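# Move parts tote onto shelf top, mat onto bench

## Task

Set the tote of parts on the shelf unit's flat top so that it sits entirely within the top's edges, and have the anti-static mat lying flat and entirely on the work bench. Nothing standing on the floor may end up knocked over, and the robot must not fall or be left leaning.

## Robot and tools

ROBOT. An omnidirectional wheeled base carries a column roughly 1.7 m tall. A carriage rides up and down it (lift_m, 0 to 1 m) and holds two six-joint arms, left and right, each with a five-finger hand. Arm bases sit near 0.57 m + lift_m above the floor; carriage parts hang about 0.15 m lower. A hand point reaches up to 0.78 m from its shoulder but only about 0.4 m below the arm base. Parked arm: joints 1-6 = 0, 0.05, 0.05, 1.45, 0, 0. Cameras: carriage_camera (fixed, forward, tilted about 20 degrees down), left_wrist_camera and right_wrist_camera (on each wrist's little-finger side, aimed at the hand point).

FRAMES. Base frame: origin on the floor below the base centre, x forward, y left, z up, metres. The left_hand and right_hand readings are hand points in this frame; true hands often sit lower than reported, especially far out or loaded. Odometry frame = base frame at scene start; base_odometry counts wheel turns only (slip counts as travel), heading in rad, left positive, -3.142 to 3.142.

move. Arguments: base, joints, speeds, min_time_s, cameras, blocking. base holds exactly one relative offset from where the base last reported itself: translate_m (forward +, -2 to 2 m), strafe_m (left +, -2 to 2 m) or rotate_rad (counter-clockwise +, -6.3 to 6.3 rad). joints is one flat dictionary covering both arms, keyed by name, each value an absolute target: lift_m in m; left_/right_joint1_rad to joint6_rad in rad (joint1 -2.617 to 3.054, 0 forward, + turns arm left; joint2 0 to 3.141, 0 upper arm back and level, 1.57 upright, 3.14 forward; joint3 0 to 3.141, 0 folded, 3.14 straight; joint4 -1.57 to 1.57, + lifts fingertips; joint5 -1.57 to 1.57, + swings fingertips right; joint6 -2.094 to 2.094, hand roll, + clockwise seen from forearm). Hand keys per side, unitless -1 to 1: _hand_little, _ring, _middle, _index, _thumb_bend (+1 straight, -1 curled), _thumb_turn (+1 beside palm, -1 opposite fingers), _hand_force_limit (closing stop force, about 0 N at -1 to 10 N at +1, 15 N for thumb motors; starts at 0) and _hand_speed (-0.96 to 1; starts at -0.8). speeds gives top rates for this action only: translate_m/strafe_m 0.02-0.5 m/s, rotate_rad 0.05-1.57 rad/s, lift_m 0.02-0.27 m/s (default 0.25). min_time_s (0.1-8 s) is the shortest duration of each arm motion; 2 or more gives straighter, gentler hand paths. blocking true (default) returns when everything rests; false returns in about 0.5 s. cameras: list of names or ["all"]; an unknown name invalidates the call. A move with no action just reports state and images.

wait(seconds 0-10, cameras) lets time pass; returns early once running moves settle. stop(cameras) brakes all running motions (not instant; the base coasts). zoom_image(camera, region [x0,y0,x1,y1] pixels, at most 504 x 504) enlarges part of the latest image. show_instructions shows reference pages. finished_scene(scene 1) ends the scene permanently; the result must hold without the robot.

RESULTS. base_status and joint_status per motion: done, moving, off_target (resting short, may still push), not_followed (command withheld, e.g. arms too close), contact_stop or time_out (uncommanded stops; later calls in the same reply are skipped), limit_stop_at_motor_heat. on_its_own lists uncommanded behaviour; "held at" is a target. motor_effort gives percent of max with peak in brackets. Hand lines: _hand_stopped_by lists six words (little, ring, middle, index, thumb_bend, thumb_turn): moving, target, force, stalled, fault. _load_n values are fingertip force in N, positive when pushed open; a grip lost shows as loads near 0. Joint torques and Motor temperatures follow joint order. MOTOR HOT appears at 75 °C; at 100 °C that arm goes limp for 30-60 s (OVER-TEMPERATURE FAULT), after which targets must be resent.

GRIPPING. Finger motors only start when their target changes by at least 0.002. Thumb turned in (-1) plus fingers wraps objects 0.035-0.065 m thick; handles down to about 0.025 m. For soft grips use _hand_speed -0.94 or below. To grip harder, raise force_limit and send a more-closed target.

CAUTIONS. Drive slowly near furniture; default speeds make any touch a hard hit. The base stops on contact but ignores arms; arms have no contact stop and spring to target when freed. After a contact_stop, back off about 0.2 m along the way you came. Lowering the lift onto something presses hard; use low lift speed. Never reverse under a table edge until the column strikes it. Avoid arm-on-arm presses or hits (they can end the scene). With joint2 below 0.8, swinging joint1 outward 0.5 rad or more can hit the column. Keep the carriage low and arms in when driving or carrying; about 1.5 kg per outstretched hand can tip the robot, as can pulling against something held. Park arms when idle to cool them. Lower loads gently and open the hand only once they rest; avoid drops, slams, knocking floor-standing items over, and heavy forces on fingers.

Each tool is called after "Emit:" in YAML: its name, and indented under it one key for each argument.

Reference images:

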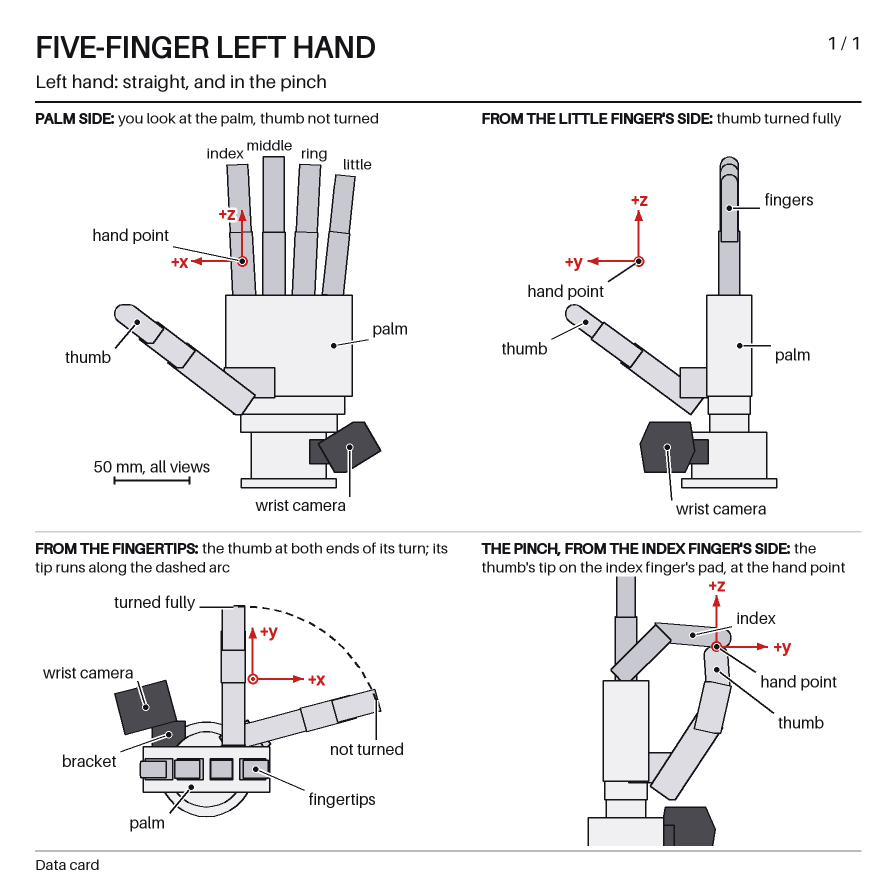

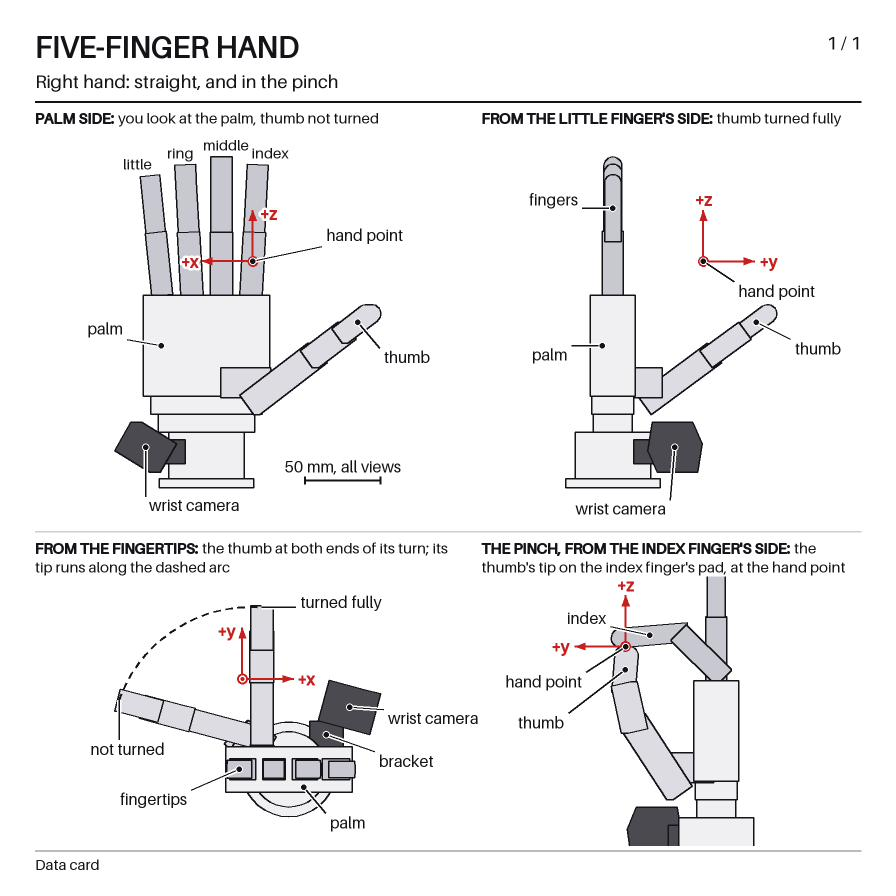

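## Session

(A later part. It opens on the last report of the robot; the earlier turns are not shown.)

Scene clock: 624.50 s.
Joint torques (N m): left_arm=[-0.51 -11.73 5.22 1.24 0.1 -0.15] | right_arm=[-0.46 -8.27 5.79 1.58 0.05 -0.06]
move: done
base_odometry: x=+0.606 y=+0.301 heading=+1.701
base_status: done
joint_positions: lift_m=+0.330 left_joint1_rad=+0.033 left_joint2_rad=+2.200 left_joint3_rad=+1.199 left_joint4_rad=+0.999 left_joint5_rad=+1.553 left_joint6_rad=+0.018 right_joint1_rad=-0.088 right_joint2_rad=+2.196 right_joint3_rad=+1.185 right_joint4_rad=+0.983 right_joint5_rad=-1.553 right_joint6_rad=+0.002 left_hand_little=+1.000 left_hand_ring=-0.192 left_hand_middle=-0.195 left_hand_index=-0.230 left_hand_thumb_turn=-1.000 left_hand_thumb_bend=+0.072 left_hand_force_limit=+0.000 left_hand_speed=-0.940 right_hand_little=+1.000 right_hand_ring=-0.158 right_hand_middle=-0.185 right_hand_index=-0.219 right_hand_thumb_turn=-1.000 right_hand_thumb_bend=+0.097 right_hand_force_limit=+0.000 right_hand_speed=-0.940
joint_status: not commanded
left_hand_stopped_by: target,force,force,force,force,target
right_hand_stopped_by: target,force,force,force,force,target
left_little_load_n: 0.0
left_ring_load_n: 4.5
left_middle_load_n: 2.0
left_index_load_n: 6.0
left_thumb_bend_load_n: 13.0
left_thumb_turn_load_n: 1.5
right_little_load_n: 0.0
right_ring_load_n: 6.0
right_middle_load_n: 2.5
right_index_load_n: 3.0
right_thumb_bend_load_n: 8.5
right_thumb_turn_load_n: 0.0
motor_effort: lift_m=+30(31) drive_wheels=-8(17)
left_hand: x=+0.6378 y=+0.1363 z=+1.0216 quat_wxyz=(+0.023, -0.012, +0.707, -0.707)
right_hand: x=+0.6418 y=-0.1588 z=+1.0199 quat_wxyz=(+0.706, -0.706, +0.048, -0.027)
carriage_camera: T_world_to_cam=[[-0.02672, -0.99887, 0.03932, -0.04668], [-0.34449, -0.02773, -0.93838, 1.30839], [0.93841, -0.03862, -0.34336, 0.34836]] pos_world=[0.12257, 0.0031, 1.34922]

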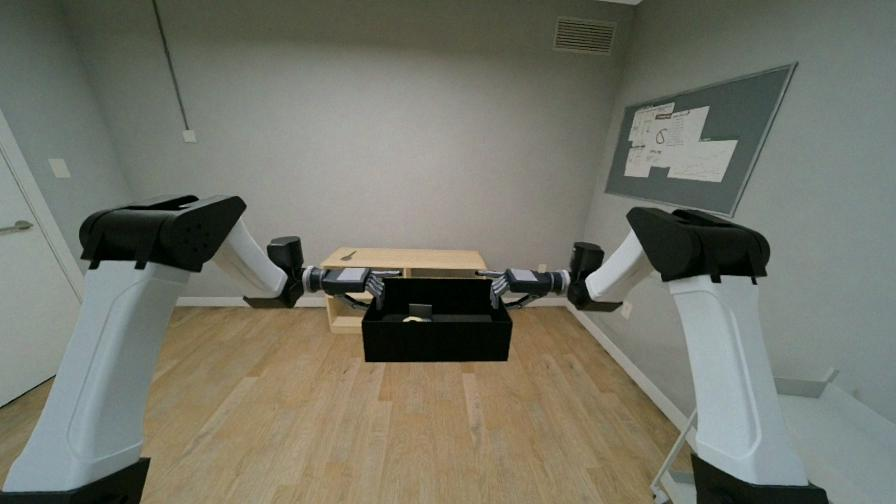

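Emit:
move:
  joints: {"left_joint2_rad":2.38,"left_joint4_rad":1.18,"right_joint2_rad":2.38,"right_joint4_rad":1.18}
  min_time_s: 4
  cameras: ["carriage_camera"]

Emit:
zoom_image:
  camera: "carriage_camera"
  region: [300, 220, 620, 420]

Emit:
move:
  base: {"translate_m": 1.0}
  speeds: {"translate_m": 0.2}
  cameras: ["all"]

Emit:
zoom_image:
  camera: "carriage_camera"
  region: [200, 220, 700, 504]

Scene clock: 683.13 s.
Joint torques (N m): left_arm=[-0.54 -11.22 4.52 1.38 0.1 -0.14] | right_arm=[-0.47 -8.05 5.2 1.69 0.05 -0.06]
move: done
base_odometry: x=+0.606 y=+0.301 heading=+1.701
base_status: not commanded
joint_positions: lift_m=+0.330 left_joint1_rad=+0.033 left_joint2_rad=+2.370 left_joint3_rad=+1.199 left_joint4_rad=+1.167 left_joint5_rad=+1.553 left_joint6_rad=+0.018 right_joint1_rad=-0.088 right_joint2_rad=+2.368 right_joint3_rad=+1.185 right_joint4_rad=+1.153 right_joint5_rad=-1.553 right_joint6_rad=+0.002 left_hand_little=+1.000 left_hand_ring=-0.192 left_hand_middle=-0.195 left_hand_index=-0.230 left_hand_thumb_turn=-1.000 left_hand_thumb_bend=+0.072 left_hand_force_limit=+0.000 left_hand_speed=-0.940 right_hand_little=+1.000 right_hand_ring=-0.158 right_hand_middle=-0.185 right_hand_index=-0.219 right_hand_thumb_turn=-1.000 right_hand_thumb_bend=+0.097 right_hand_force_limit=+0.000 right_hand_speed=-0.940
joint_status: all done
left_hand_stopped_by: target,force,force,force,force,target
right_hand_stopped_by: target,force,force,force,force,target
left_little_load_n: 0.0
left_ring_load_n: 4.0
left_middle_load_n: 2.0
left_index_load_n: 6.0
left_thumb_bend_load_n: 12.5
left_thumb_turn_load_n: 1.5
right_little_load_n: 0.0
right_ring_load_n: 6.5
right_middle_load_n: 2.5
right_index_load_n: 3.0
right_thumb_bend_load_n: 8.0
right_thumb_turn_load_n: 0.0
motor_effort: lift_m=+30(30) drive_wheels=-3(10)
left_hand: x=+0.6395 y=+0.1364 z=+0.9639 quat_wxyz=(+0.023, -0.013, +0.707, -0.707)
right_hand: x=+0.6433 y=-0.1589 z=+0.9618 quat_wxyz=(+0.706, -0.706, +0.049, -0.026)
carriage_camera: T_world_to_cam=[[-0.02672, -0.99887, 0.03932, -0.04668], [-0.34449, -0.02773, -0.93838, 1.30839], [0.93841, -0.03862, -0.34336, 0.34836]] pos_world=[0.12257, 0.0031, 1.34922]

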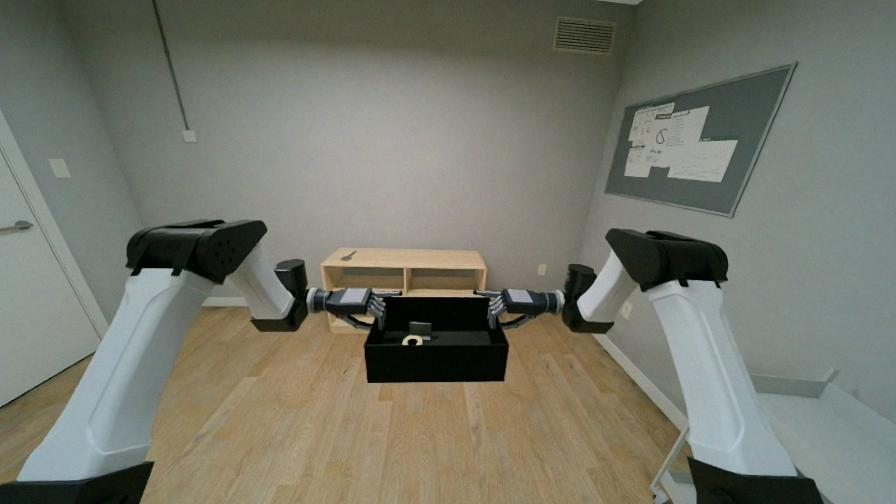

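Scaled by 1.575 from the camera's image (finer frame: 1280x720).

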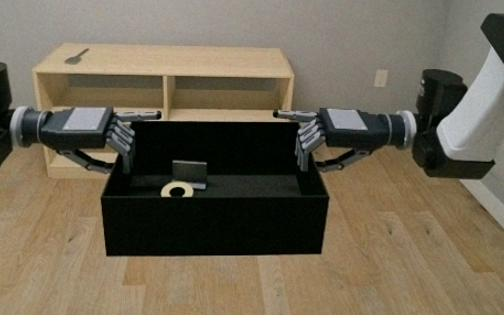

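Scene clock: 689.30 s.
Joint torques (N m): left_arm=[-0.46 -11.34 4.42 1.35 0.08 -0.15] | right_arm=[-0.46 -8.06 5.19 1.65 0.05 -0.06]
move: done
base_odometry: x=+0.476 y=+1.292 heading=+1.702
base_status: done
joint_positions: lift_m=+0.330 left_joint1_rad=+0.033 left_joint2_rad=+2.371 left_joint3_rad=+1.199 left_joint4_rad=+1.170 left_joint5_rad=+1.553 left_joint6_rad=+0.018 right_joint1_rad=-0.088 right_joint2_rad=+2.368 right_joint3_rad=+1.185 right_joint4_rad=+1.155 right_joint5_rad=-1.553 right_joint6_rad=+0.002 left_hand_little=+1.000 left_hand_ring=-0.192 left_hand_middle=-0.195 left_hand_index=-0.230 left_hand_thumb_turn=-1.000 left_hand_thumb_bend=+0.072 left_hand_force_limit=+0.000 left_hand_speed=-0.940 right_hand_little=+1.000 right_hand_ring=-0.158 right_hand_middle=-0.185 right_hand_index=-0.219 right_hand_thumb_turn=-1.000 right_hand_thumb_bend=+0.097 right_hand_force_limit=+0.000 right_hand_speed=-0.940
joint_status: not commanded
left_hand_stopped_by: target,force,force,force,force,target
right_hand_stopped_by: target,force,force,force,force,target
left_little_load_n: 0.0
left_ring_load_n: 4.5
left_middle_load_n: 1.5
left_index_load_n: 6.0
left_thumb_bend_load_n: 13.0
left_thumb_turn_load_n: 1.5
right_little_load_n: 0.0
right_ring_load_n: 6.5
right_middle_load_n: 2.5
right_index_load_n: 3.0
right_thumb_bend_load_n: 8.5
right_thumb_turn_load_n: 0.0
motor_effort: lift_m=+30(30) drive_wheels=-4(16)
left_hand: x=+0.6396 y=+0.1364 z=+0.9637 quat_wxyz=(+0.024, -0.012, +0.707, -0.707)
right_hand: x=+0.6434 y=-0.1590 z=+0.9619 quat_wxyz=(+0.706, -0.706, +0.048, -0.027)
pictures: carriage_camera, left_wrist_camera, right_wrist_camera
carriage_camera: T_world_to_cam=[[-0.02672, -0.99887, 0.03932, -0.04668], [-0.34449, -0.02773, -0.93838, 1.30839], [0.93841, -0.03862, -0.34336, 0.34836]] pos_world=[0.12257, 0.0031, 1.34922]
left_wrist_camera: T_world_to_cam=[[-0.30531, -0.00481, 0.95224, -0.71848], [-0.86584, 0.41763, -0.2755, 0.76851], [-0.39636, -0.9086, -0.13167, 0.6201]] pos_world=[0.69183, 0.23901, 0.97754]
right_wrist_camera: T_world_to_cam=[[0.20118, -0.02168, -0.97932, 0.81478], [-0.88931, -0.42318, -0.17332, 0.67114], [-0.41067, 0.90579, -0.10441, 0.62431]] pos_world=[0.68932, -0.26382, 0.97943]

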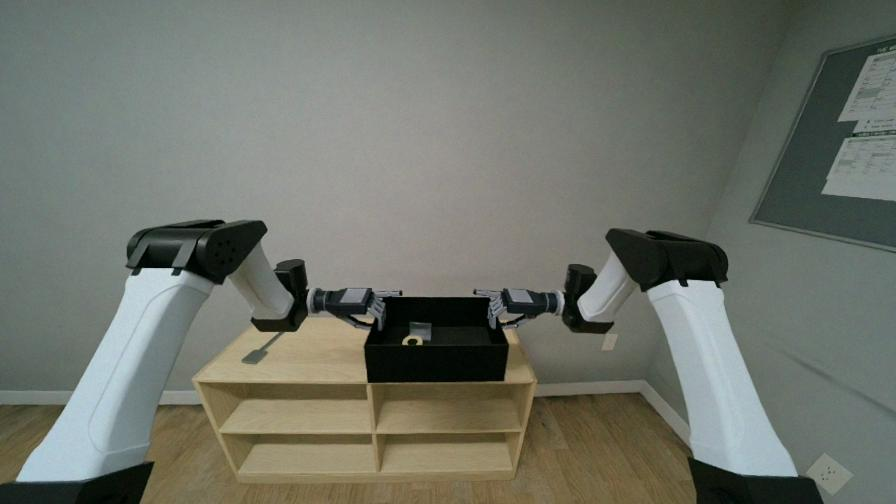

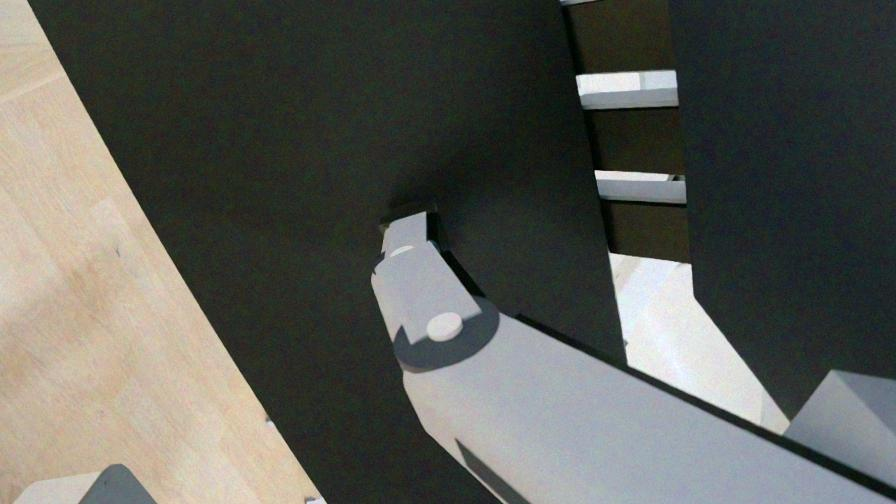

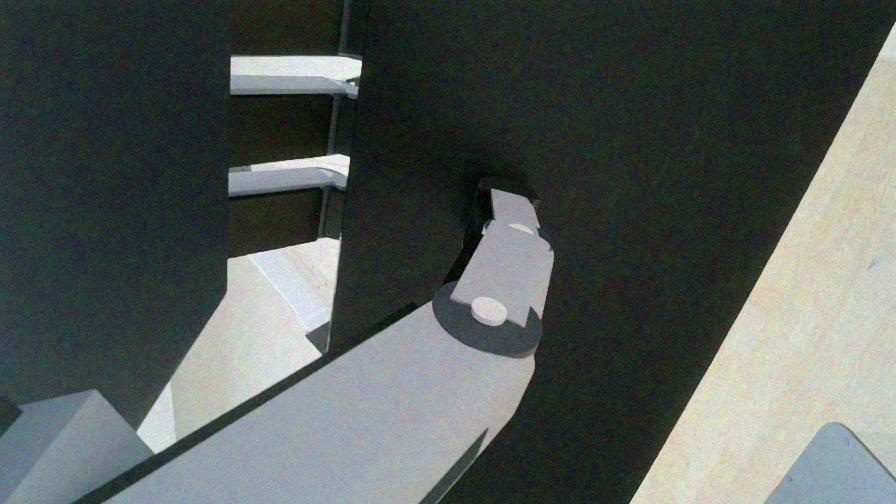

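Scaled by 1.008 from the camera's image (finer frame: 1280x720).

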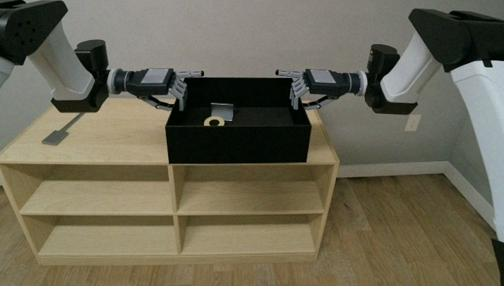

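Emit:
move:
  base: {"translate_m": 0.33}
  speeds: {"translate_m": 0.15}

Emit:
move:
  joints: {"lift_m":0.09}
  speeds: {"lift_m": 0.1}
  cameras: ["carriage_camera","right_wrist_camera"]

Emit:
zoom_image:
  camera: "carriage_camera"
  region: [200, 250, 700, 504]

Scene clock: 715.33 s.
Joint torques (N m): left_arm=[-0.46 -11.19 4.49 1.3 0.09 -0.14] | right_arm=[-0.47 -8.1 5.19 1.63 0.05 -0.06]
Motor temperatures (°C): left_arm=[30 51 35 36 29 28] | right_arm=[31 55 44 37 27 29]
move: done
base_odometry: x=+0.432 y=+1.619 heading=+1.702
base_status: done
joint_positions: lift_m=+0.330 left_joint1_rad=+0.033 left_joint2_rad=+2.371 left_joint3_rad=+1.199 left_joint4_rad=+1.171 left_joint5_rad=+1.553 left_joint6_rad=+0.018 right_joint1_rad=-0.088 right_joint2_rad=+2.368 right_joint3_rad=+1.185 right_joint4_rad=+1.156 right_joint5_rad=-1.553 right_joint6_rad=+0.002 left_hand_little=+1.000 left_hand_ring=-0.192 left_hand_middle=-0.195 left_hand_index=-0.230 left_hand_thumb_turn=-1.000 left_hand_thumb_bend=+0.072 left_hand_force_limit=+0.000 left_hand_speed=-0.940 right_hand_little=+1.000 right_hand_ring=-0.158 right_hand_middle=-0.185 right_hand_index=-0.219 right_hand_thumb_turn=-1.000 right_hand_thumb_bend=+0.097 right_hand_force_limit=+0.000 right_hand_speed=-0.940
joint_status: not commanded
left_hand_stopped_by: target,force,force,force,force,target
right_hand_stopped_by: target,force,force,force,force,target
left_little_load_n: -0.5
left_ring_load_n: 4.0
left_middle_load_n: 2.0
left_index_load_n: 6.0
left_thumb_bend_load_n: 13.0
left_thumb_turn_load_n: 1.5
right_little_load_n: 0.5
right_ring_load_n: 6.5
right_middle_load_n: 3.0
right_index_load_n: 3.0
right_thumb_bend_load_n: 8.0
right_thumb_turn_load_n: 0.0
motor_effort: lift_m=+30(30) drive_wheels=-5(15)
left_hand: x=+0.6397 y=+0.1364 z=+0.9638 quat_wxyz=(+0.024, -0.012, +0.707, -0.707)
right_hand: x=+0.6435 y=-0.1590 z=+0.9620 quat_wxyz=(+0.706, -0.706, +0.047, -0.027)
pictures: none

Scene clock: 718.13 s.
Joint torques (N m): left_arm=[-0.46 -12.33 4.38 1.29 0.13 -0.16] | right_arm=[-0.46 -8.81 5.05 1.61 0.04 -0.06]
Motor temperatures (°C): left_arm=[30 51 35 36 29 28] | right_arm=[31 55 44 38 27 29]
move: done
base_odometry: x=+0.432 y=+1.619 heading=+1.702
base_status: not commanded
joint_positions: lift_m=+0.090 left_joint1_rad=+0.033 left_joint2_rad=+2.381 left_joint3_rad=+1.199 left_joint4_rad=+1.176 left_joint5_rad=+1.553 left_joint6_rad=+0.019 right_joint1_rad=-0.088 right_joint2_rad=+2.378 right_joint3_rad=+1.185 right_joint4_rad=+1.160 right_joint5_rad=-1.553 right_joint6_rad=+0.002 left_hand_little=+1.000 left_hand_ring=-0.192 left_hand_middle=-0.195 left_hand_index=-0.230 left_hand_thumb_turn=-1.000 left_hand_thumb_bend=+0.072 left_hand_force_limit=+0.000 left_hand_speed=-0.940 right_hand_little=+1.000 right_hand_ring=-0.158 right_hand_middle=-0.185 right_hand_index=-0.219 right_hand_thumb_turn=-1.000 right_hand_thumb_bend=+0.097 right_hand_force_limit=+0.000 right_hand_speed=-0.940
joint_status: all done
left_hand_stopped_by: target,force,force,force,force,target
right_hand_stopped_by: target,force,force,force,force,target
left_little_load_n: 0.0
left_ring_load_n: 4.0
left_middle_load_n: 2.0
left_index_load_n: 6.0
left_thumb_bend_load_n: 13.0
left_thumb_turn_load_n: 1.5
right_little_load_n: -0.5
right_ring_load_n: 6.5
right_middle_load_n: 2.5
right_index_load_n: 3.0
right_thumb_bend_load_n: 8.5
right_thumb_turn_load_n: 0.0
motor_effort: lift_m=+28(28) drive_wheels=+7(10)
left_hand: x=+0.6392 y=+0.1363 z=+0.7204 quat_wxyz=(+0.022, -0.013, +0.707, -0.707)
right_hand: x=+0.6430 y=-0.1589 z=+0.7188 quat_wxyz=(+0.706, -0.706, +0.049, -0.025)
carriage_camera: T_world_to_cam=[[-0.02672, -0.99887, 0.03932, -0.03725], [-0.34449, -0.02773, -0.93838, 1.08337], [0.93841, -0.03862, -0.34336, 0.26602]] pos_world=[0.12257, 0.0031, 1.10942]
right_wrist_camera: T_world_to_cam=[[0.19714, -0.02136, -0.98014, 0.57996], [-0.89003, -0.42311, -0.1698, 0.62652], [-0.41108, 0.90583, -0.10242, 0.59757]] pos_world=[0.68893, -0.26382, 0.73603]

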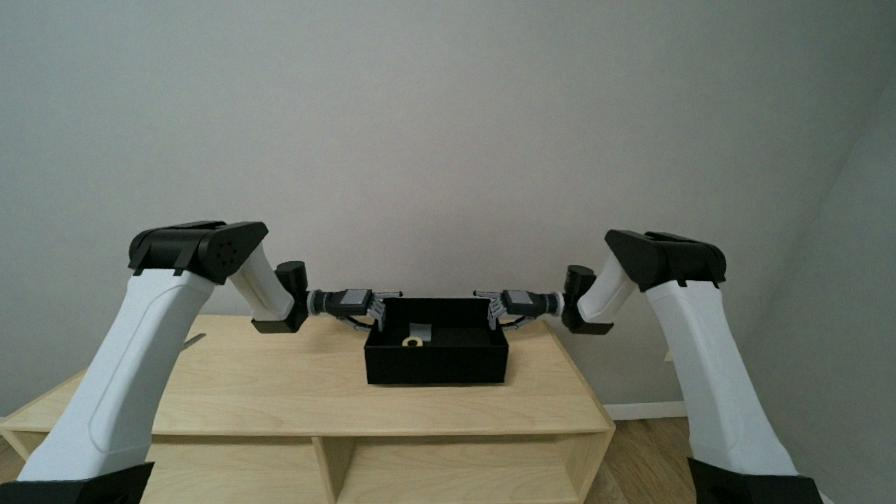

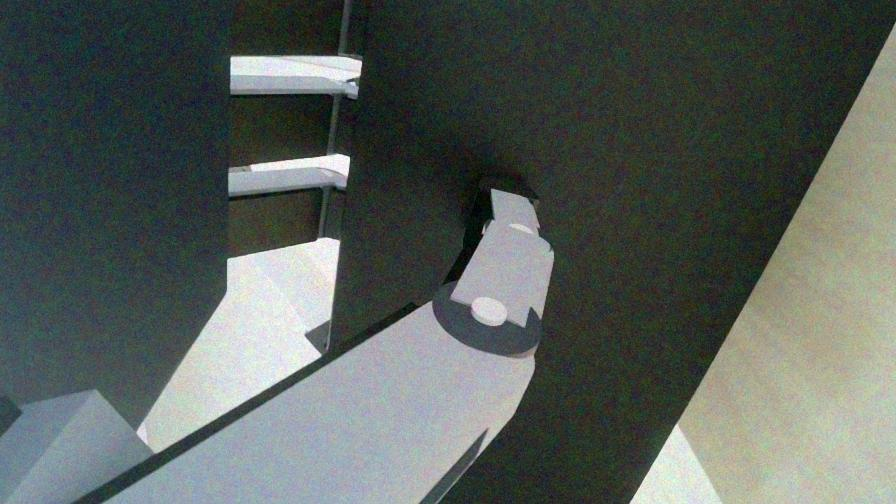

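Scaled by 1.008 from the camera's image (finer frame: 1280x720).

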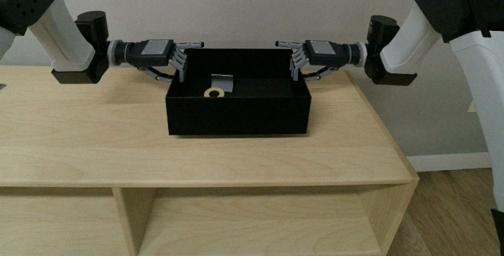

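Emit:
move:
  joints: {"lift_m":0.062}
  speeds: {"lift_m": 0.03}
  cameras: ["carriage_camera","right_wrist_camera"]

Emit:
zoom_image:
  camera: "carriage_camera"
  region: [340, 280, 540, 420]

Emit:
move:
  joints: {"lift_m":0.054}
  speeds: {"lift_m": 0.02}
  cameras: ["carriage_camera","right_wrist_camera"]

Emit:
zoom_image:
  camera: "carriage_camera"
  region: [340, 280, 540, 420]

Scene clock: 734.90 s.
Joint torques (N m): left_arm=[-0.42 -12.4 4.41 1.29 0.11 -0.19] | right_arm=[-0.47 -8.73 5.11 1.59 0.05 -0.05]
move: done
base_odometry: x=+0.432 y=+1.619 heading=+1.702
base_status: not commanded
joint_positions: lift_m=+0.062 left_joint1_rad=+0.033 left_joint2_rad=+2.381 left_joint3_rad=+1.199 left_joint4_rad=+1.177 left_joint5_rad=+1.553 left_joint6_rad=+0.019 right_joint1_rad=-0.088 right_joint2_rad=+2.378 right_joint3_rad=+1.185 right_joint4_rad=+1.162 right_joint5_rad=-1.553 right_joint6_rad=+0.001 left_hand_little=+1.000 left_hand_ring=-0.192 left_hand_middle=-0.195 left_hand_index=-0.230 left_hand_thumb_turn=-1.000 left_hand_thumb_bend=+0.072 left_hand_force_limit=+0.000 left_hand_speed=-0.940 right_hand_little=+1.000 right_hand_ring=-0.158 right_hand_middle=-0.185 right_hand_index=-0.219 right_hand_thumb_turn=-1.000 right_hand_thumb_bend=+0.097 right_hand_force_limit=+0.000 right_hand_speed=-0.940
joint_status: all done
left_hand_stopped_by: target,force,force,force,force,target
right_hand_stopped_by: target,force,force,force,force,target
left_little_load_n: 0.0
left_ring_load_n: 4.5
left_middle_load_n: 2.0
left_index_load_n: 6.0
left_thumb_bend_load_n: 13.0
left_thumb_turn_load_n: 1.5
right_little_load_n: -0.5
right_ring_load_n: 6.0
right_middle_load_n: 2.5
right_index_load_n: 3.0
right_thumb_bend_load_n: 8.5
right_thumb_turn_load_n: 0.0
motor_effort: lift_m=+26(27) drive_wheels=-2(9)
left_hand: x=+0.6393 y=+0.1363 z=+0.6926 quat_wxyz=(+0.023, -0.013, +0.707, -0.707)
right_hand: x=+0.6430 y=-0.1589 z=+0.6907 quat_wxyz=(+0.706, -0.706, +0.049, -0.026)
carriage_camera: T_world_to_cam=[[-0.02672, -0.99887, 0.03932, -0.03616], [-0.34449, -0.02773, -0.93838, 1.05728], [0.93841, -0.03862, -0.34336, 0.25648]] pos_world=[0.12257, 0.0031, 1.08162]
right_wrist_camera: T_world_to_cam=[[0.19818, -0.02143, -0.97993, 0.55164], [-0.88985, -0.42312, -0.1707, 0.62227], [-0.41097, 0.90582, -0.10292, 0.59498]] pos_world=[0.68893, -0.26382, 0.70803]

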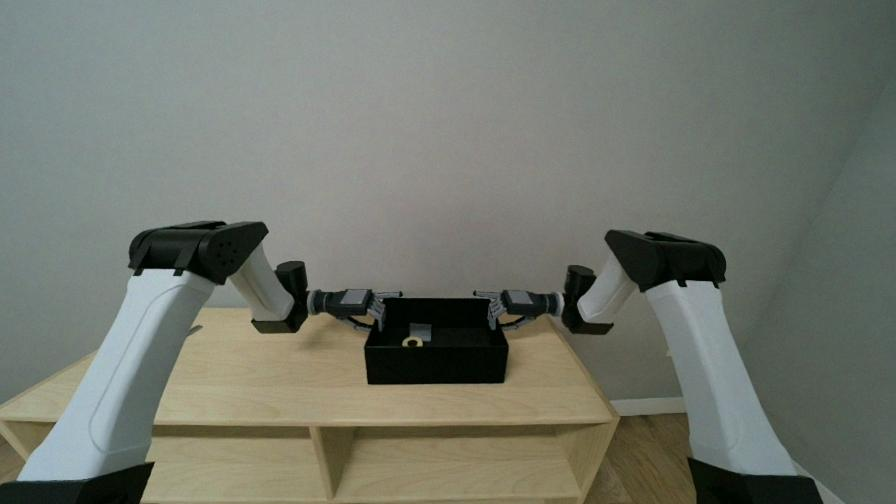

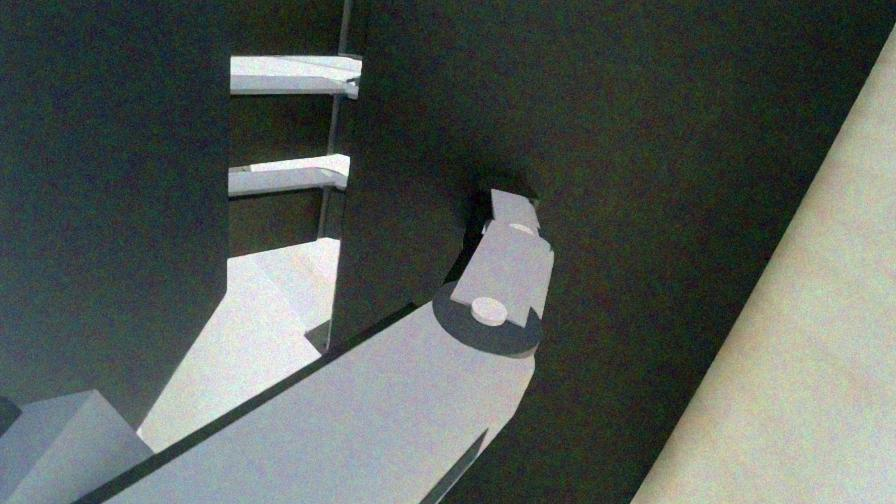

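Scaled by 2.520 from the camera's image (finer frame: 1280x720).

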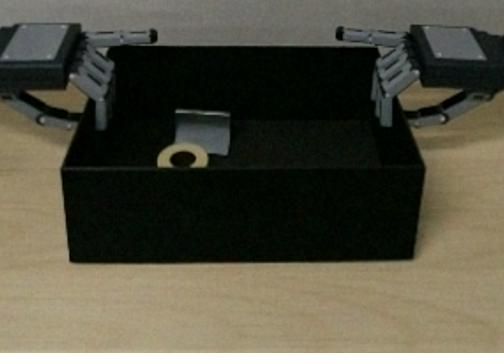

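Scene clock: 735.63 s.
Joint torques (N m): left_arm=[-0.51 -12.14 4.19 0.91 -0.01 0.03] | right_arm=[-0.46 -8.81 5.16 1.29 0.07 -0.05]
move: done
base_odometry: x=+0.432 y=+1.619 heading=+1.702
base_status: not commanded
joint_positions: lift_m=+0.055 left_joint1_rad=+0.033 left_joint2_rad=+2.379 left_joint3_rad=+1.201 left_joint4_rad=+1.211 left_joint5_rad=+1.557 left_joint6_rad=+0.005 right_joint1_rad=-0.088 right_joint2_rad=+2.378 right_joint3_rad=+1.185 right_joint4_rad=+1.190 right_joint5_rad=-1.553 right_joint6_rad=+0.001 left_hand_little=+1.000 left_hand_ring=-0.192 left_hand_middle=-0.195 left_hand_index=-0.229 left_hand_thumb_turn=-1.000 left_hand_thumb_bend=+0.072 left_hand_force_limit=+0.000 left_hand_speed=-0.940 right_hand_little=+1.000 right_hand_ring=-0.158 right_hand_middle=-0.185 right_hand_index=-0.219 right_hand_thumb_turn=-1.000 right_hand_thumb_bend=+0.097 right_hand_force_limit=+0.000 right_hand_speed=-0.940
joint_status: all done
left_hand_stopped_by: target,force,force,force,force,target
right_hand_stopped_by: target,force,force,force,force,target
left_little_load_n: 0.0
left_ring_load_n: 3.0
left_middle_load_n: 1.5
left_index_load_n: 6.5
left_thumb_bend_load_n: 13.0
left_thumb_turn_load_n: 2.0
right_little_load_n: 0.0
right_ring_load_n: 6.5
right_middle_load_n: 3.5
right_index_load_n: 3.0
right_thumb_bend_load_n: 7.5
right_thumb_turn_load_n: 0.5
motor_effort: lift_m=+22(24) drive_wheels=+5(8)
left_hand: x=+0.6404 y=+0.1365 z=+0.6880 quat_wxyz=(+0.030, -0.003, +0.707, -0.707)
right_hand: x=+0.6447 y=-0.1591 z=+0.6843 quat_wxyz=(+0.706, -0.706, +0.039, -0.035)
carriage_camera: T_world_to_cam=[[-0.02672, -0.99887, 0.03932, -0.03586], [-0.34449, -0.02773, -0.93838, 1.05005], [0.93841, -0.03862, -0.34336, 0.25383]] pos_world=[0.12257, 0.0031, 1.07392]
right_wrist_camera: T_world_to_cam=[[0.2253, -0.0239, -0.974, 0.52308], [-0.88477, -0.4236, -0.19426, 0.63544], [-0.40795, 0.90553, -0.11658, 0.60251]] pos_world=[0.69017, -0.26392, 0.70316]

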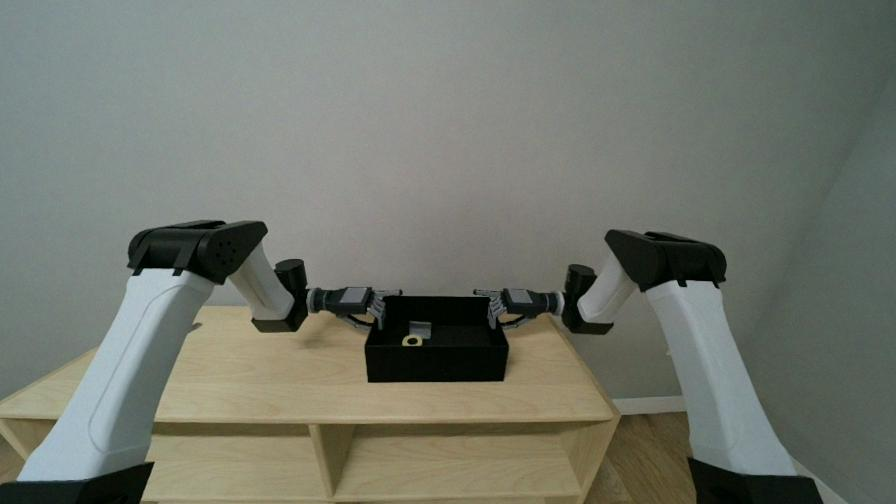

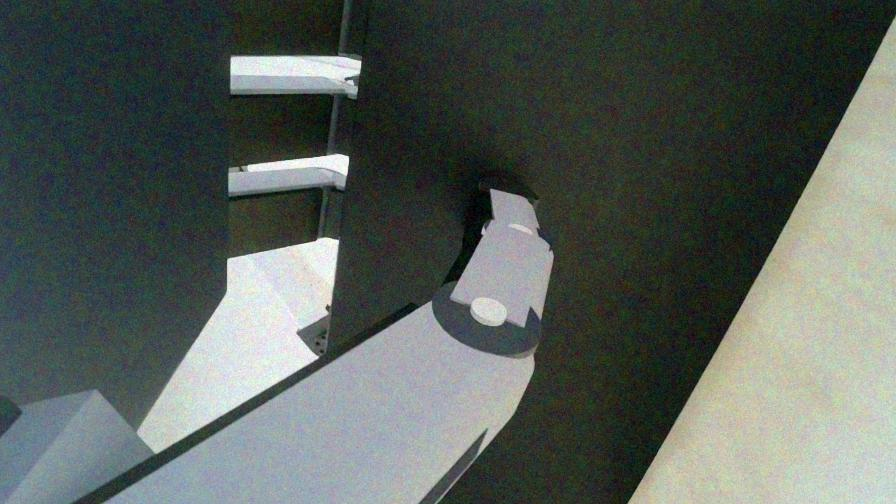

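Scaled by 2.520 from the camera's image (finer frame: 1280x720).

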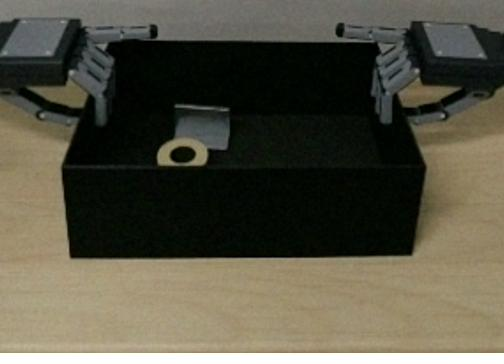

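Emit:
move:
  joints: {"lift_m":0.050}
  speeds: {"lift_m": 0.02}
  cameras: ["carriage_camera"]

Emit:
zoom_image:
  camera: "carriage_camera"
  region: [340, 280, 540, 420]

Scene clock: 743.80 s.
Joint torques (N m): left_arm=[-0.44 -11.38 4.11 0.77 -0.02 0.13] | right_arm=[-0.47 -8.55 4.98 1.13 0.08 -0.21]
move: done
base_odometry: x=+0.432 y=+1.619 heading=+1.702
base_status: not commanded
joint_positions: lift_m=+0.051 left_joint1_rad=+0.033 left_joint2_rad=+2.373 left_joint3_rad=+1.204 left_joint4_rad=+1.216 left_joint5_rad=+1.557 left_joint6_rad=-0.007 right_joint1_rad=-0.088 right_joint2_rad=+2.374 right_joint3_rad=+1.188 right_joint4_rad=+1.205 right_joint5_rad=-1.553 right_joint6_rad=+0.016 left_hand_little=+1.000 left_hand_ring=-0.192 left_hand_middle=-0.195 left_hand_index=-0.229 left_hand_thumb_turn=-1.000 left_hand_thumb_bend=+0.072 left_hand_force_limit=+0.000 left_hand_speed=-0.940 right_hand_little=+1.000 right_hand_ring=-0.158 right_hand_middle=-0.185 right_hand_index=-0.219 right_hand_thumb_turn=-1.000 right_hand_thumb_bend=+0.097 right_hand_force_limit=+0.000 right_hand_speed=-0.940
joint_status: all done
left_hand_stopped_by: target,force,force,force,force,target
right_hand_stopped_by: target,force,force,force,force,target
left_little_load_n: -0.5
left_ring_load_n: 2.5
left_middle_load_n: 1.5
left_index_load_n: 7.0
left_thumb_bend_load_n: 12.5
left_thumb_turn_load_n: 2.0
right_little_load_n: 0.0
right_ring_load_n: 7.0
right_middle_load_n: 3.5
right_index_load_n: 3.0
right_thumb_bend_load_n: 5.5
right_thumb_turn_load_n: 1.5
motor_effort: lift_m=+22(22) drive_wheels=+5(10)
left_hand: x=+0.6410 y=+0.1365 z=+0.6876 quat_wxyz=(+0.030, -0.002, +0.707, -0.707)
right_hand: x=+0.6459 y=-0.1592 z=+0.6836 quat_wxyz=(+0.706, -0.706, +0.036, -0.038)
carriage_camera: T_world_to_cam=[[-0.02672, -0.99887, 0.03932, -0.0357], [-0.34449, -0.02773, -0.93838, 1.04639], [0.93841, -0.03862, -0.34336, 0.25249]] pos_world=[0.12257, 0.0031, 1.07002]

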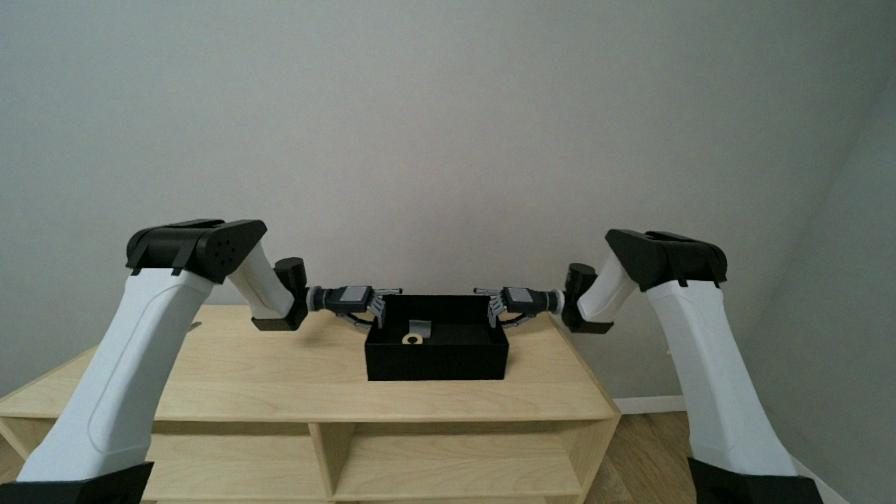

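Scaled by 2.520 from the camera's image (finer frame: 1280x720).

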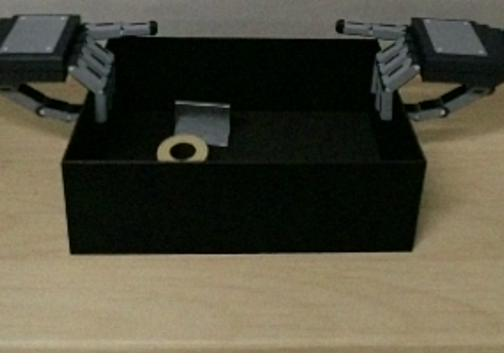

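Emit:
move:
  joints: {"left_hand_thumb_bend":0.3,"right_hand_thumb_bend":0.3,"left_hand_index":-0.1,"left_hand_middle":-0.07,"left_hand_ring":-0.07,"right_hand_index":-0.1,"right_hand_middle":-0.06,"right_hand_ring":-0.04}
  cameras: ["all"]

Scene clock: 766.00 s.
Joint torques (N m): left_arm=[-0.43 -11.49 4.11 1.09 0.03 0.14] | right_arm=[-0.46 -8.57 4.97 1.3 0.07 -0.13]
Motor temperatures (°C): left_arm=[30 51 34 35 29 28] | right_arm=[31 57 43 37 27 29]
move: done
base_odometry: x=+0.432 y=+1.619 heading=+1.702
base_status: not commanded
joint_positions: lift_m=+0.050 left_joint1_rad=+0.033 left_joint2_rad=+2.373 left_joint3_rad=+1.204 left_joint4_rad=+1.192 left_joint5_rad=+1.556 left_joint6_rad=-0.005 right_joint1_rad=-0.088 right_joint2_rad=+2.374 right_joint3_rad=+1.188 right_joint4_rad=+1.190 right_joint5_rad=-1.553 right_joint6_rad=+0.009 left_hand_little=+1.000 left_hand_ring=-0.070 left_hand_middle=-0.070 left_hand_index=-0.100 left_hand_thumb_turn=-1.000 left_hand_thumb_bend=+0.300 left_hand_force_limit=+0.000 left_hand_speed=-0.940 right_hand_little=+1.000 right_hand_ring=-0.040 right_hand_middle=-0.060 right_hand_index=-0.100 right_hand_thumb_turn=-1.000 right_hand_thumb_bend=+0.300 right_hand_force_limit=+0.000 right_hand_speed=-0.940
joint_status: all done
left_hand_stopped_by: target,target,target,target,target,target
right_hand_stopped_by: target,target,target,target,target,target
left_little_load_n: 0.0
left_ring_load_n: 0.5
left_middle_load_n: 0.0
left_index_load_n: 0.0
left_thumb_bend_load_n: 0.0
left_thumb_turn_load_n: 0.0
right_little_load_n: 0.0
right_ring_load_n: 0.0
right_middle_load_n: -0.5
right_index_load_n: 0.0
right_thumb_bend_load_n: 0.0
right_thumb_turn_load_n: 0.0
motor_effort: lift_m=+23(23) drive_wheels=+4(9)
left_hand: x=+0.6399 y=+0.1364 z=+0.6863 quat_wxyz=(+0.023, -0.010, +0.707, -0.707)
right_hand: x=+0.6454 y=-0.1591 z=+0.6825 quat_wxyz=(+0.706, -0.706, +0.039, -0.036)
pictures: carriage_camera, left_wrist_camera, right_wrist_camera
carriage_camera: T_world_to_cam=[[-0.02672, -0.99887, 0.03932, -0.0357], [-0.34449, -0.02773, -0.93838, 1.0463], [0.93841, -0.03862, -0.34336, 0.25246]] pos_world=[0.12257, 0.0031, 1.06992]
left_wrist_camera: T_world_to_cam=[[-0.3065, -0.00345, 0.95187, -0.45339], [-0.86407, 0.42051, -0.2767, 0.69157], [-0.39931, -0.90728, -0.13187, 0.58558]] pos_world=[0.69243, 0.23891, 0.70014]
right_wrist_camera: T_world_to_cam=[[0.22566, -0.02372, -0.97392, 0.5209], [-0.88468, -0.42362, -0.19467, 0.63592], [-0.40795, 0.90553, -0.11658, 0.60259]] pos_world=[0.69086, -0.26392, 0.70136]

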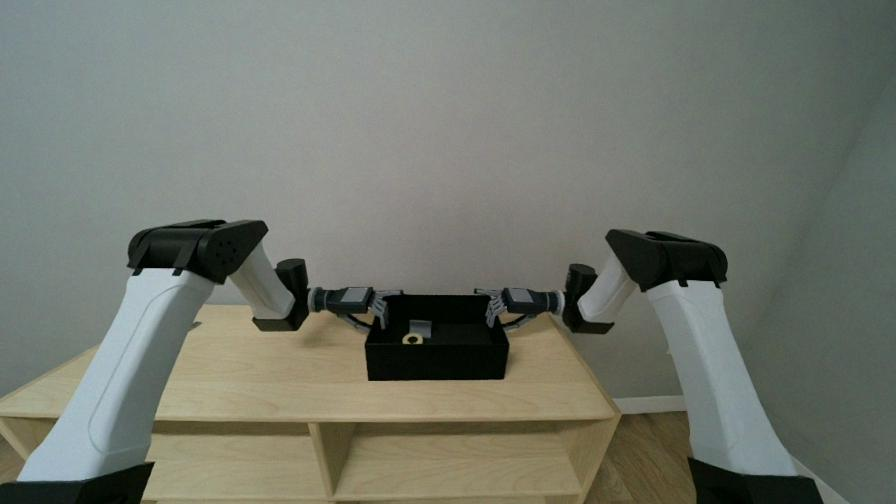

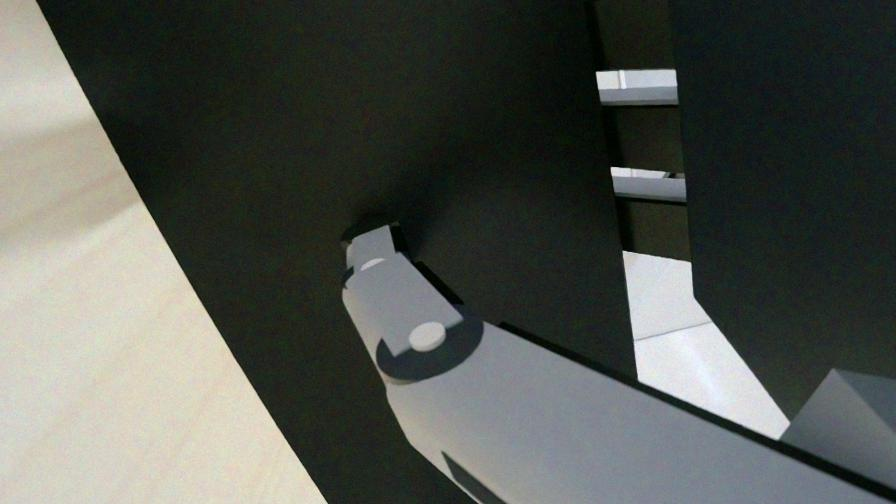

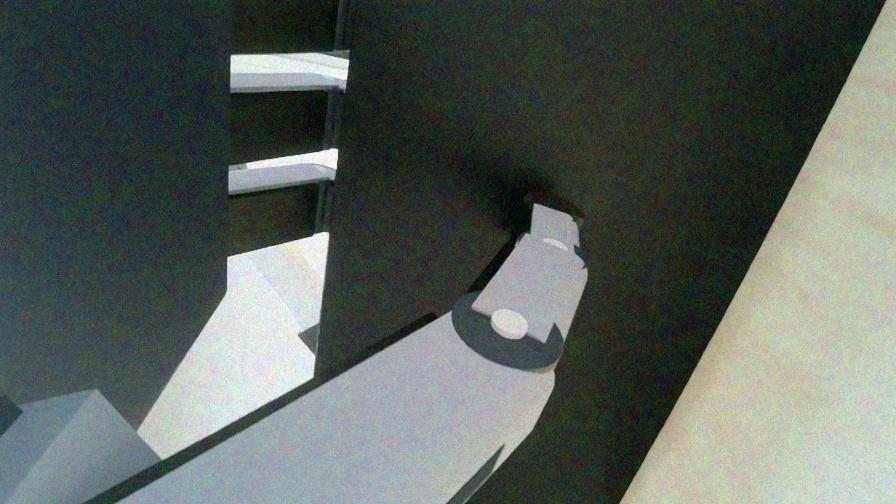

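Emit:
move:
  joints: {"left_hand_thumb_bend":1,"right_hand_thumb_bend":1,"left_hand_index":1,"left_hand_middle":1,"left_hand_ring":1,"right_hand_index":1,"right_hand_middle":1,"right_hand_ring":1,"left_hand_speed":-0.85,"right_hand_speed":-0.85}

Emit:
move:
  joints: {"lift_m":0.09}
  speeds: {"lift_m":0.03}
  cameras: ["all"]

Scene clock: 782.27 s.
Joint torques (N m): left_arm=[-0.46 -11.48 4.07 1.17 0.03 0.15] | right_arm=[-0.46 -8.55 4.97 1.3 0.07 -0.13]
Motor temperatures (°C): left_arm=[30 51 34 35 29 28] | right_arm=[31 59 42 37 27 29]
move: done
base_odometry: x=+0.432 y=+1.619 heading=+1.702
base_status: not commanded
joint_positions: lift_m=+0.050 left_joint1_rad=+0.033 left_joint2_rad=+2.373 left_joint3_rad=+1.204 left_joint4_rad=+1.185 left_joint5_rad=+1.556 left_joint6_rad=-0.005 right_joint1_rad=-0.088 right_joint2_rad=+2.374 right_joint3_rad=+1.188 right_joint4_rad=+1.190 right_joint5_rad=-1.553 right_joint6_rad=+0.008 left_hand_little=+1.000 left_hand_ring=+1.000 left_hand_middle=+1.000 left_hand_index=+1.000 left_hand_thumb_turn=-1.000 left_hand_thumb_bend=+1.000 left_hand_force_limit=+0.000 left_hand_speed=-0.850 right_hand_little=+1.000 right_hand_ring=+1.000 right_hand_middle=+1.000 right_hand_index=+1.000 right_hand_thumb_turn=-1.000 right_hand_thumb_bend=+1.000 right_hand_force_limit=+0.000 right_hand_speed=-0.850
joint_status: all done
left_hand_stopped_by: target,target,target,target,target,target
right_hand_stopped_by: target,target,target,target,target,target
left_little_load_n: 0.0
left_ring_load_n: 0.0
left_middle_load_n: 0.0
left_index_load_n: 0.0
left_thumb_bend_load_n: 0.0
left_thumb_turn_load_n: 0.0
right_little_load_n: 0.0
right_ring_load_n: 0.0
right_middle_load_n: 0.0
right_index_load_n: 0.0
right_thumb_bend_load_n: 0.0
right_thumb_turn_load_n: 0.0
motor_effort: lift_m=+23(24) drive_wheels=+6(11)
left_hand: x=+0.6394 y=+0.1364 z=+0.6859 quat_wxyz=(+0.020, -0.013, +0.707, -0.707)
right_hand: x=+0.6455 y=-0.1591 z=+0.6825 quat_wxyz=(+0.706, -0.706, +0.039, -0.036)
pictures: none

Scene clock: 783.90 s.
Joint torques (N m): left_arm=[-0.35 -11.52 3.86 1.21 0.05 0.14] | right_arm=[-0.47 -8.55 4.89 1.38 0.07 -0.13]
Motor temperatures (°C): left_arm=[30 51 34 35 29 28] | right_arm=[31 59 42 37 27 29]
move: done
base_odometry: x=+0.432 y=+1.619 heading=+1.702
base_status: not commanded
joint_positions: lift_m=+0.090 left_joint1_rad=+0.033 left_joint2_rad=+2.373 left_joint3_rad=+1.204 left_joint4_rad=+1.181 left_joint5_rad=+1.555 left_joint6_rad=-0.005 right_joint1_rad=-0.088 right_joint2_rad=+2.374 right_joint3_rad=+1.188 right_joint4_rad=+1.186 right_joint5_rad=-1.553 right_joint6_rad=+0.008 left_hand_little=+1.000 left_hand_ring=+1.000 left_hand_middle=+1.000 left_hand_index=+1.000 left_hand_thumb_turn=-1.000 left_hand_thumb_bend=+1.000 left_hand_force_limit=+0.000 left_hand_speed=-0.850 right_hand_little=+1.000 right_hand_ring=+1.000 right_hand_middle=+1.000 right_hand_index=+1.000 right_hand_thumb_turn=-1.000 right_hand_thumb_bend=+1.000 right_hand_force_limit=+0.000 right_hand_speed=-0.850
joint_status: all done
left_hand_stopped_by: target,target,target,target,target,target
right_hand_stopped_by: target,target,target,target,target,target
left_little_load_n: 0.0
left_ring_load_n: 0.0
left_middle_load_n: 0.0
left_index_load_n: 0.0
left_thumb_bend_load_n: 0.0
left_thumb_turn_load_n: 0.0
right_little_load_n: 0.0
right_ring_load_n: 0.0
right_middle_load_n: 0.0
right_index_load_n: 0.0
right_thumb_bend_load_n: 0.0
right_thumb_turn_load_n: 0.0
motor_effort: lift_m=+31(34) drive_wheels=+5(8)
left_hand: x=+0.6394 y=+0.1364 z=+0.7251 quat_wxyz=(+0.019, -0.015, +0.707, -0.707)
right_hand: x=+0.6453 y=-0.1591 z=+0.7216 quat_wxyz=(+0.706, -0.706, +0.040, -0.034)
pictures: carriage_camera, left_wrist_camera, right_wrist_camera
carriage_camera: T_world_to_cam=[[-0.02672, -0.99887, 0.03932, -0.03724], [-0.34449, -0.02773, -0.93838, 1.08308], [0.93841, -0.03862, -0.34336, 0.26592]] pos_world=[0.12257, 0.0031, 1.10912]
left_wrist_camera: T_world_to_cam=[[-0.29555, -0.00336, 0.95532, -0.5], [-0.86764, 0.41944, -0.26695, 0.69727], [-0.39981, -0.90777, -0.12688, 0.58732]] pos_world=[0.69202, 0.23901, 0.73832]
right_wrist_camera: T_world_to_cam=[[0.22199, -0.02353, -0.97477, 0.56202], [-0.88557, -0.42322, -0.19146, 0.64176], [-0.40803, 0.90572, -0.11478, 0.60587]] pos_world=[0.69077, -0.26392, 0.74025]

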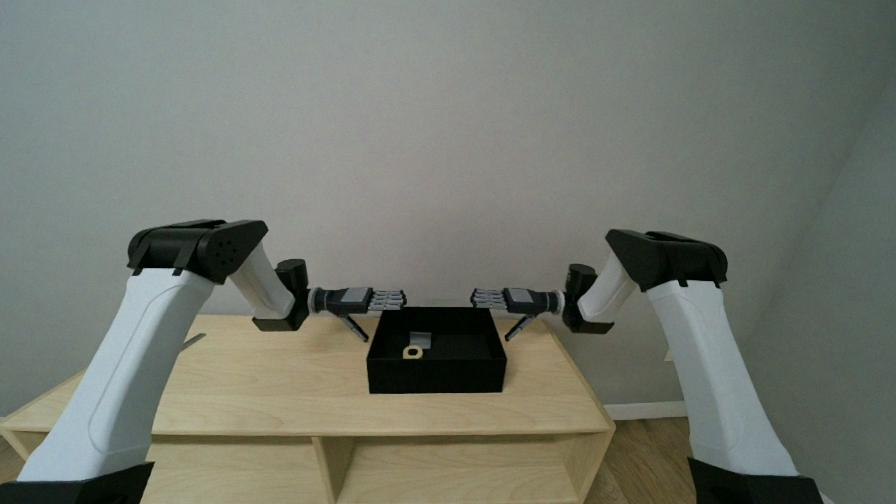

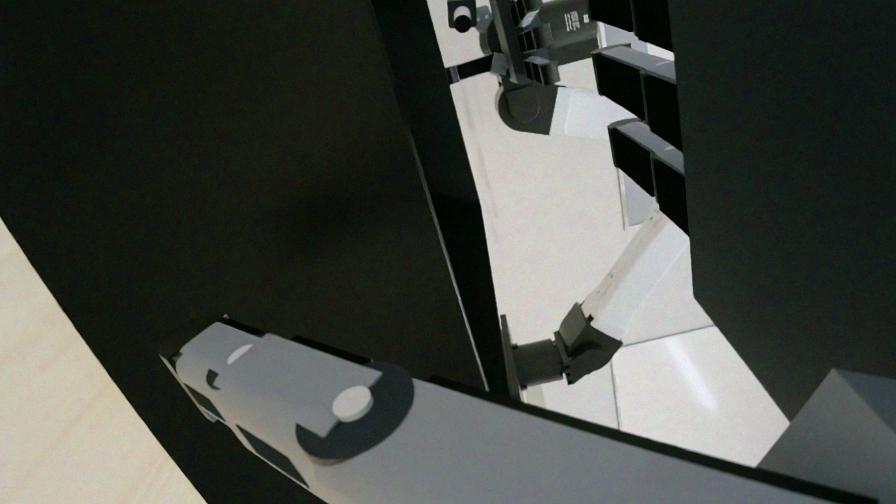

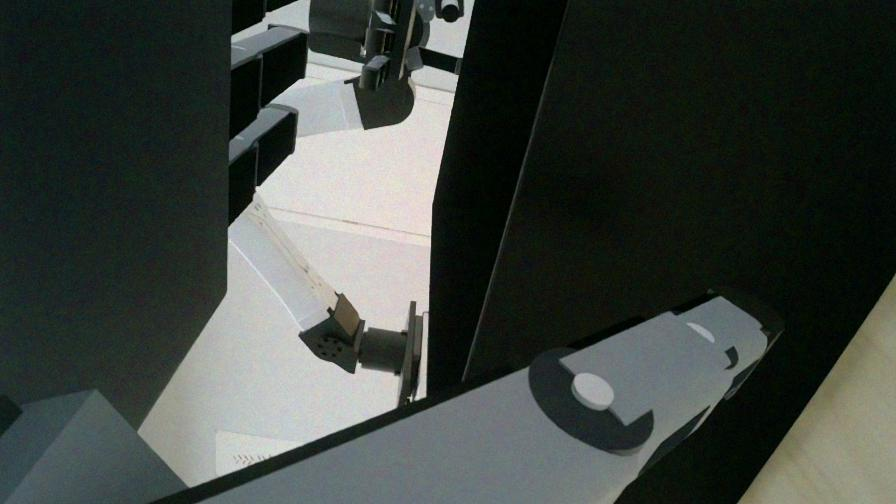

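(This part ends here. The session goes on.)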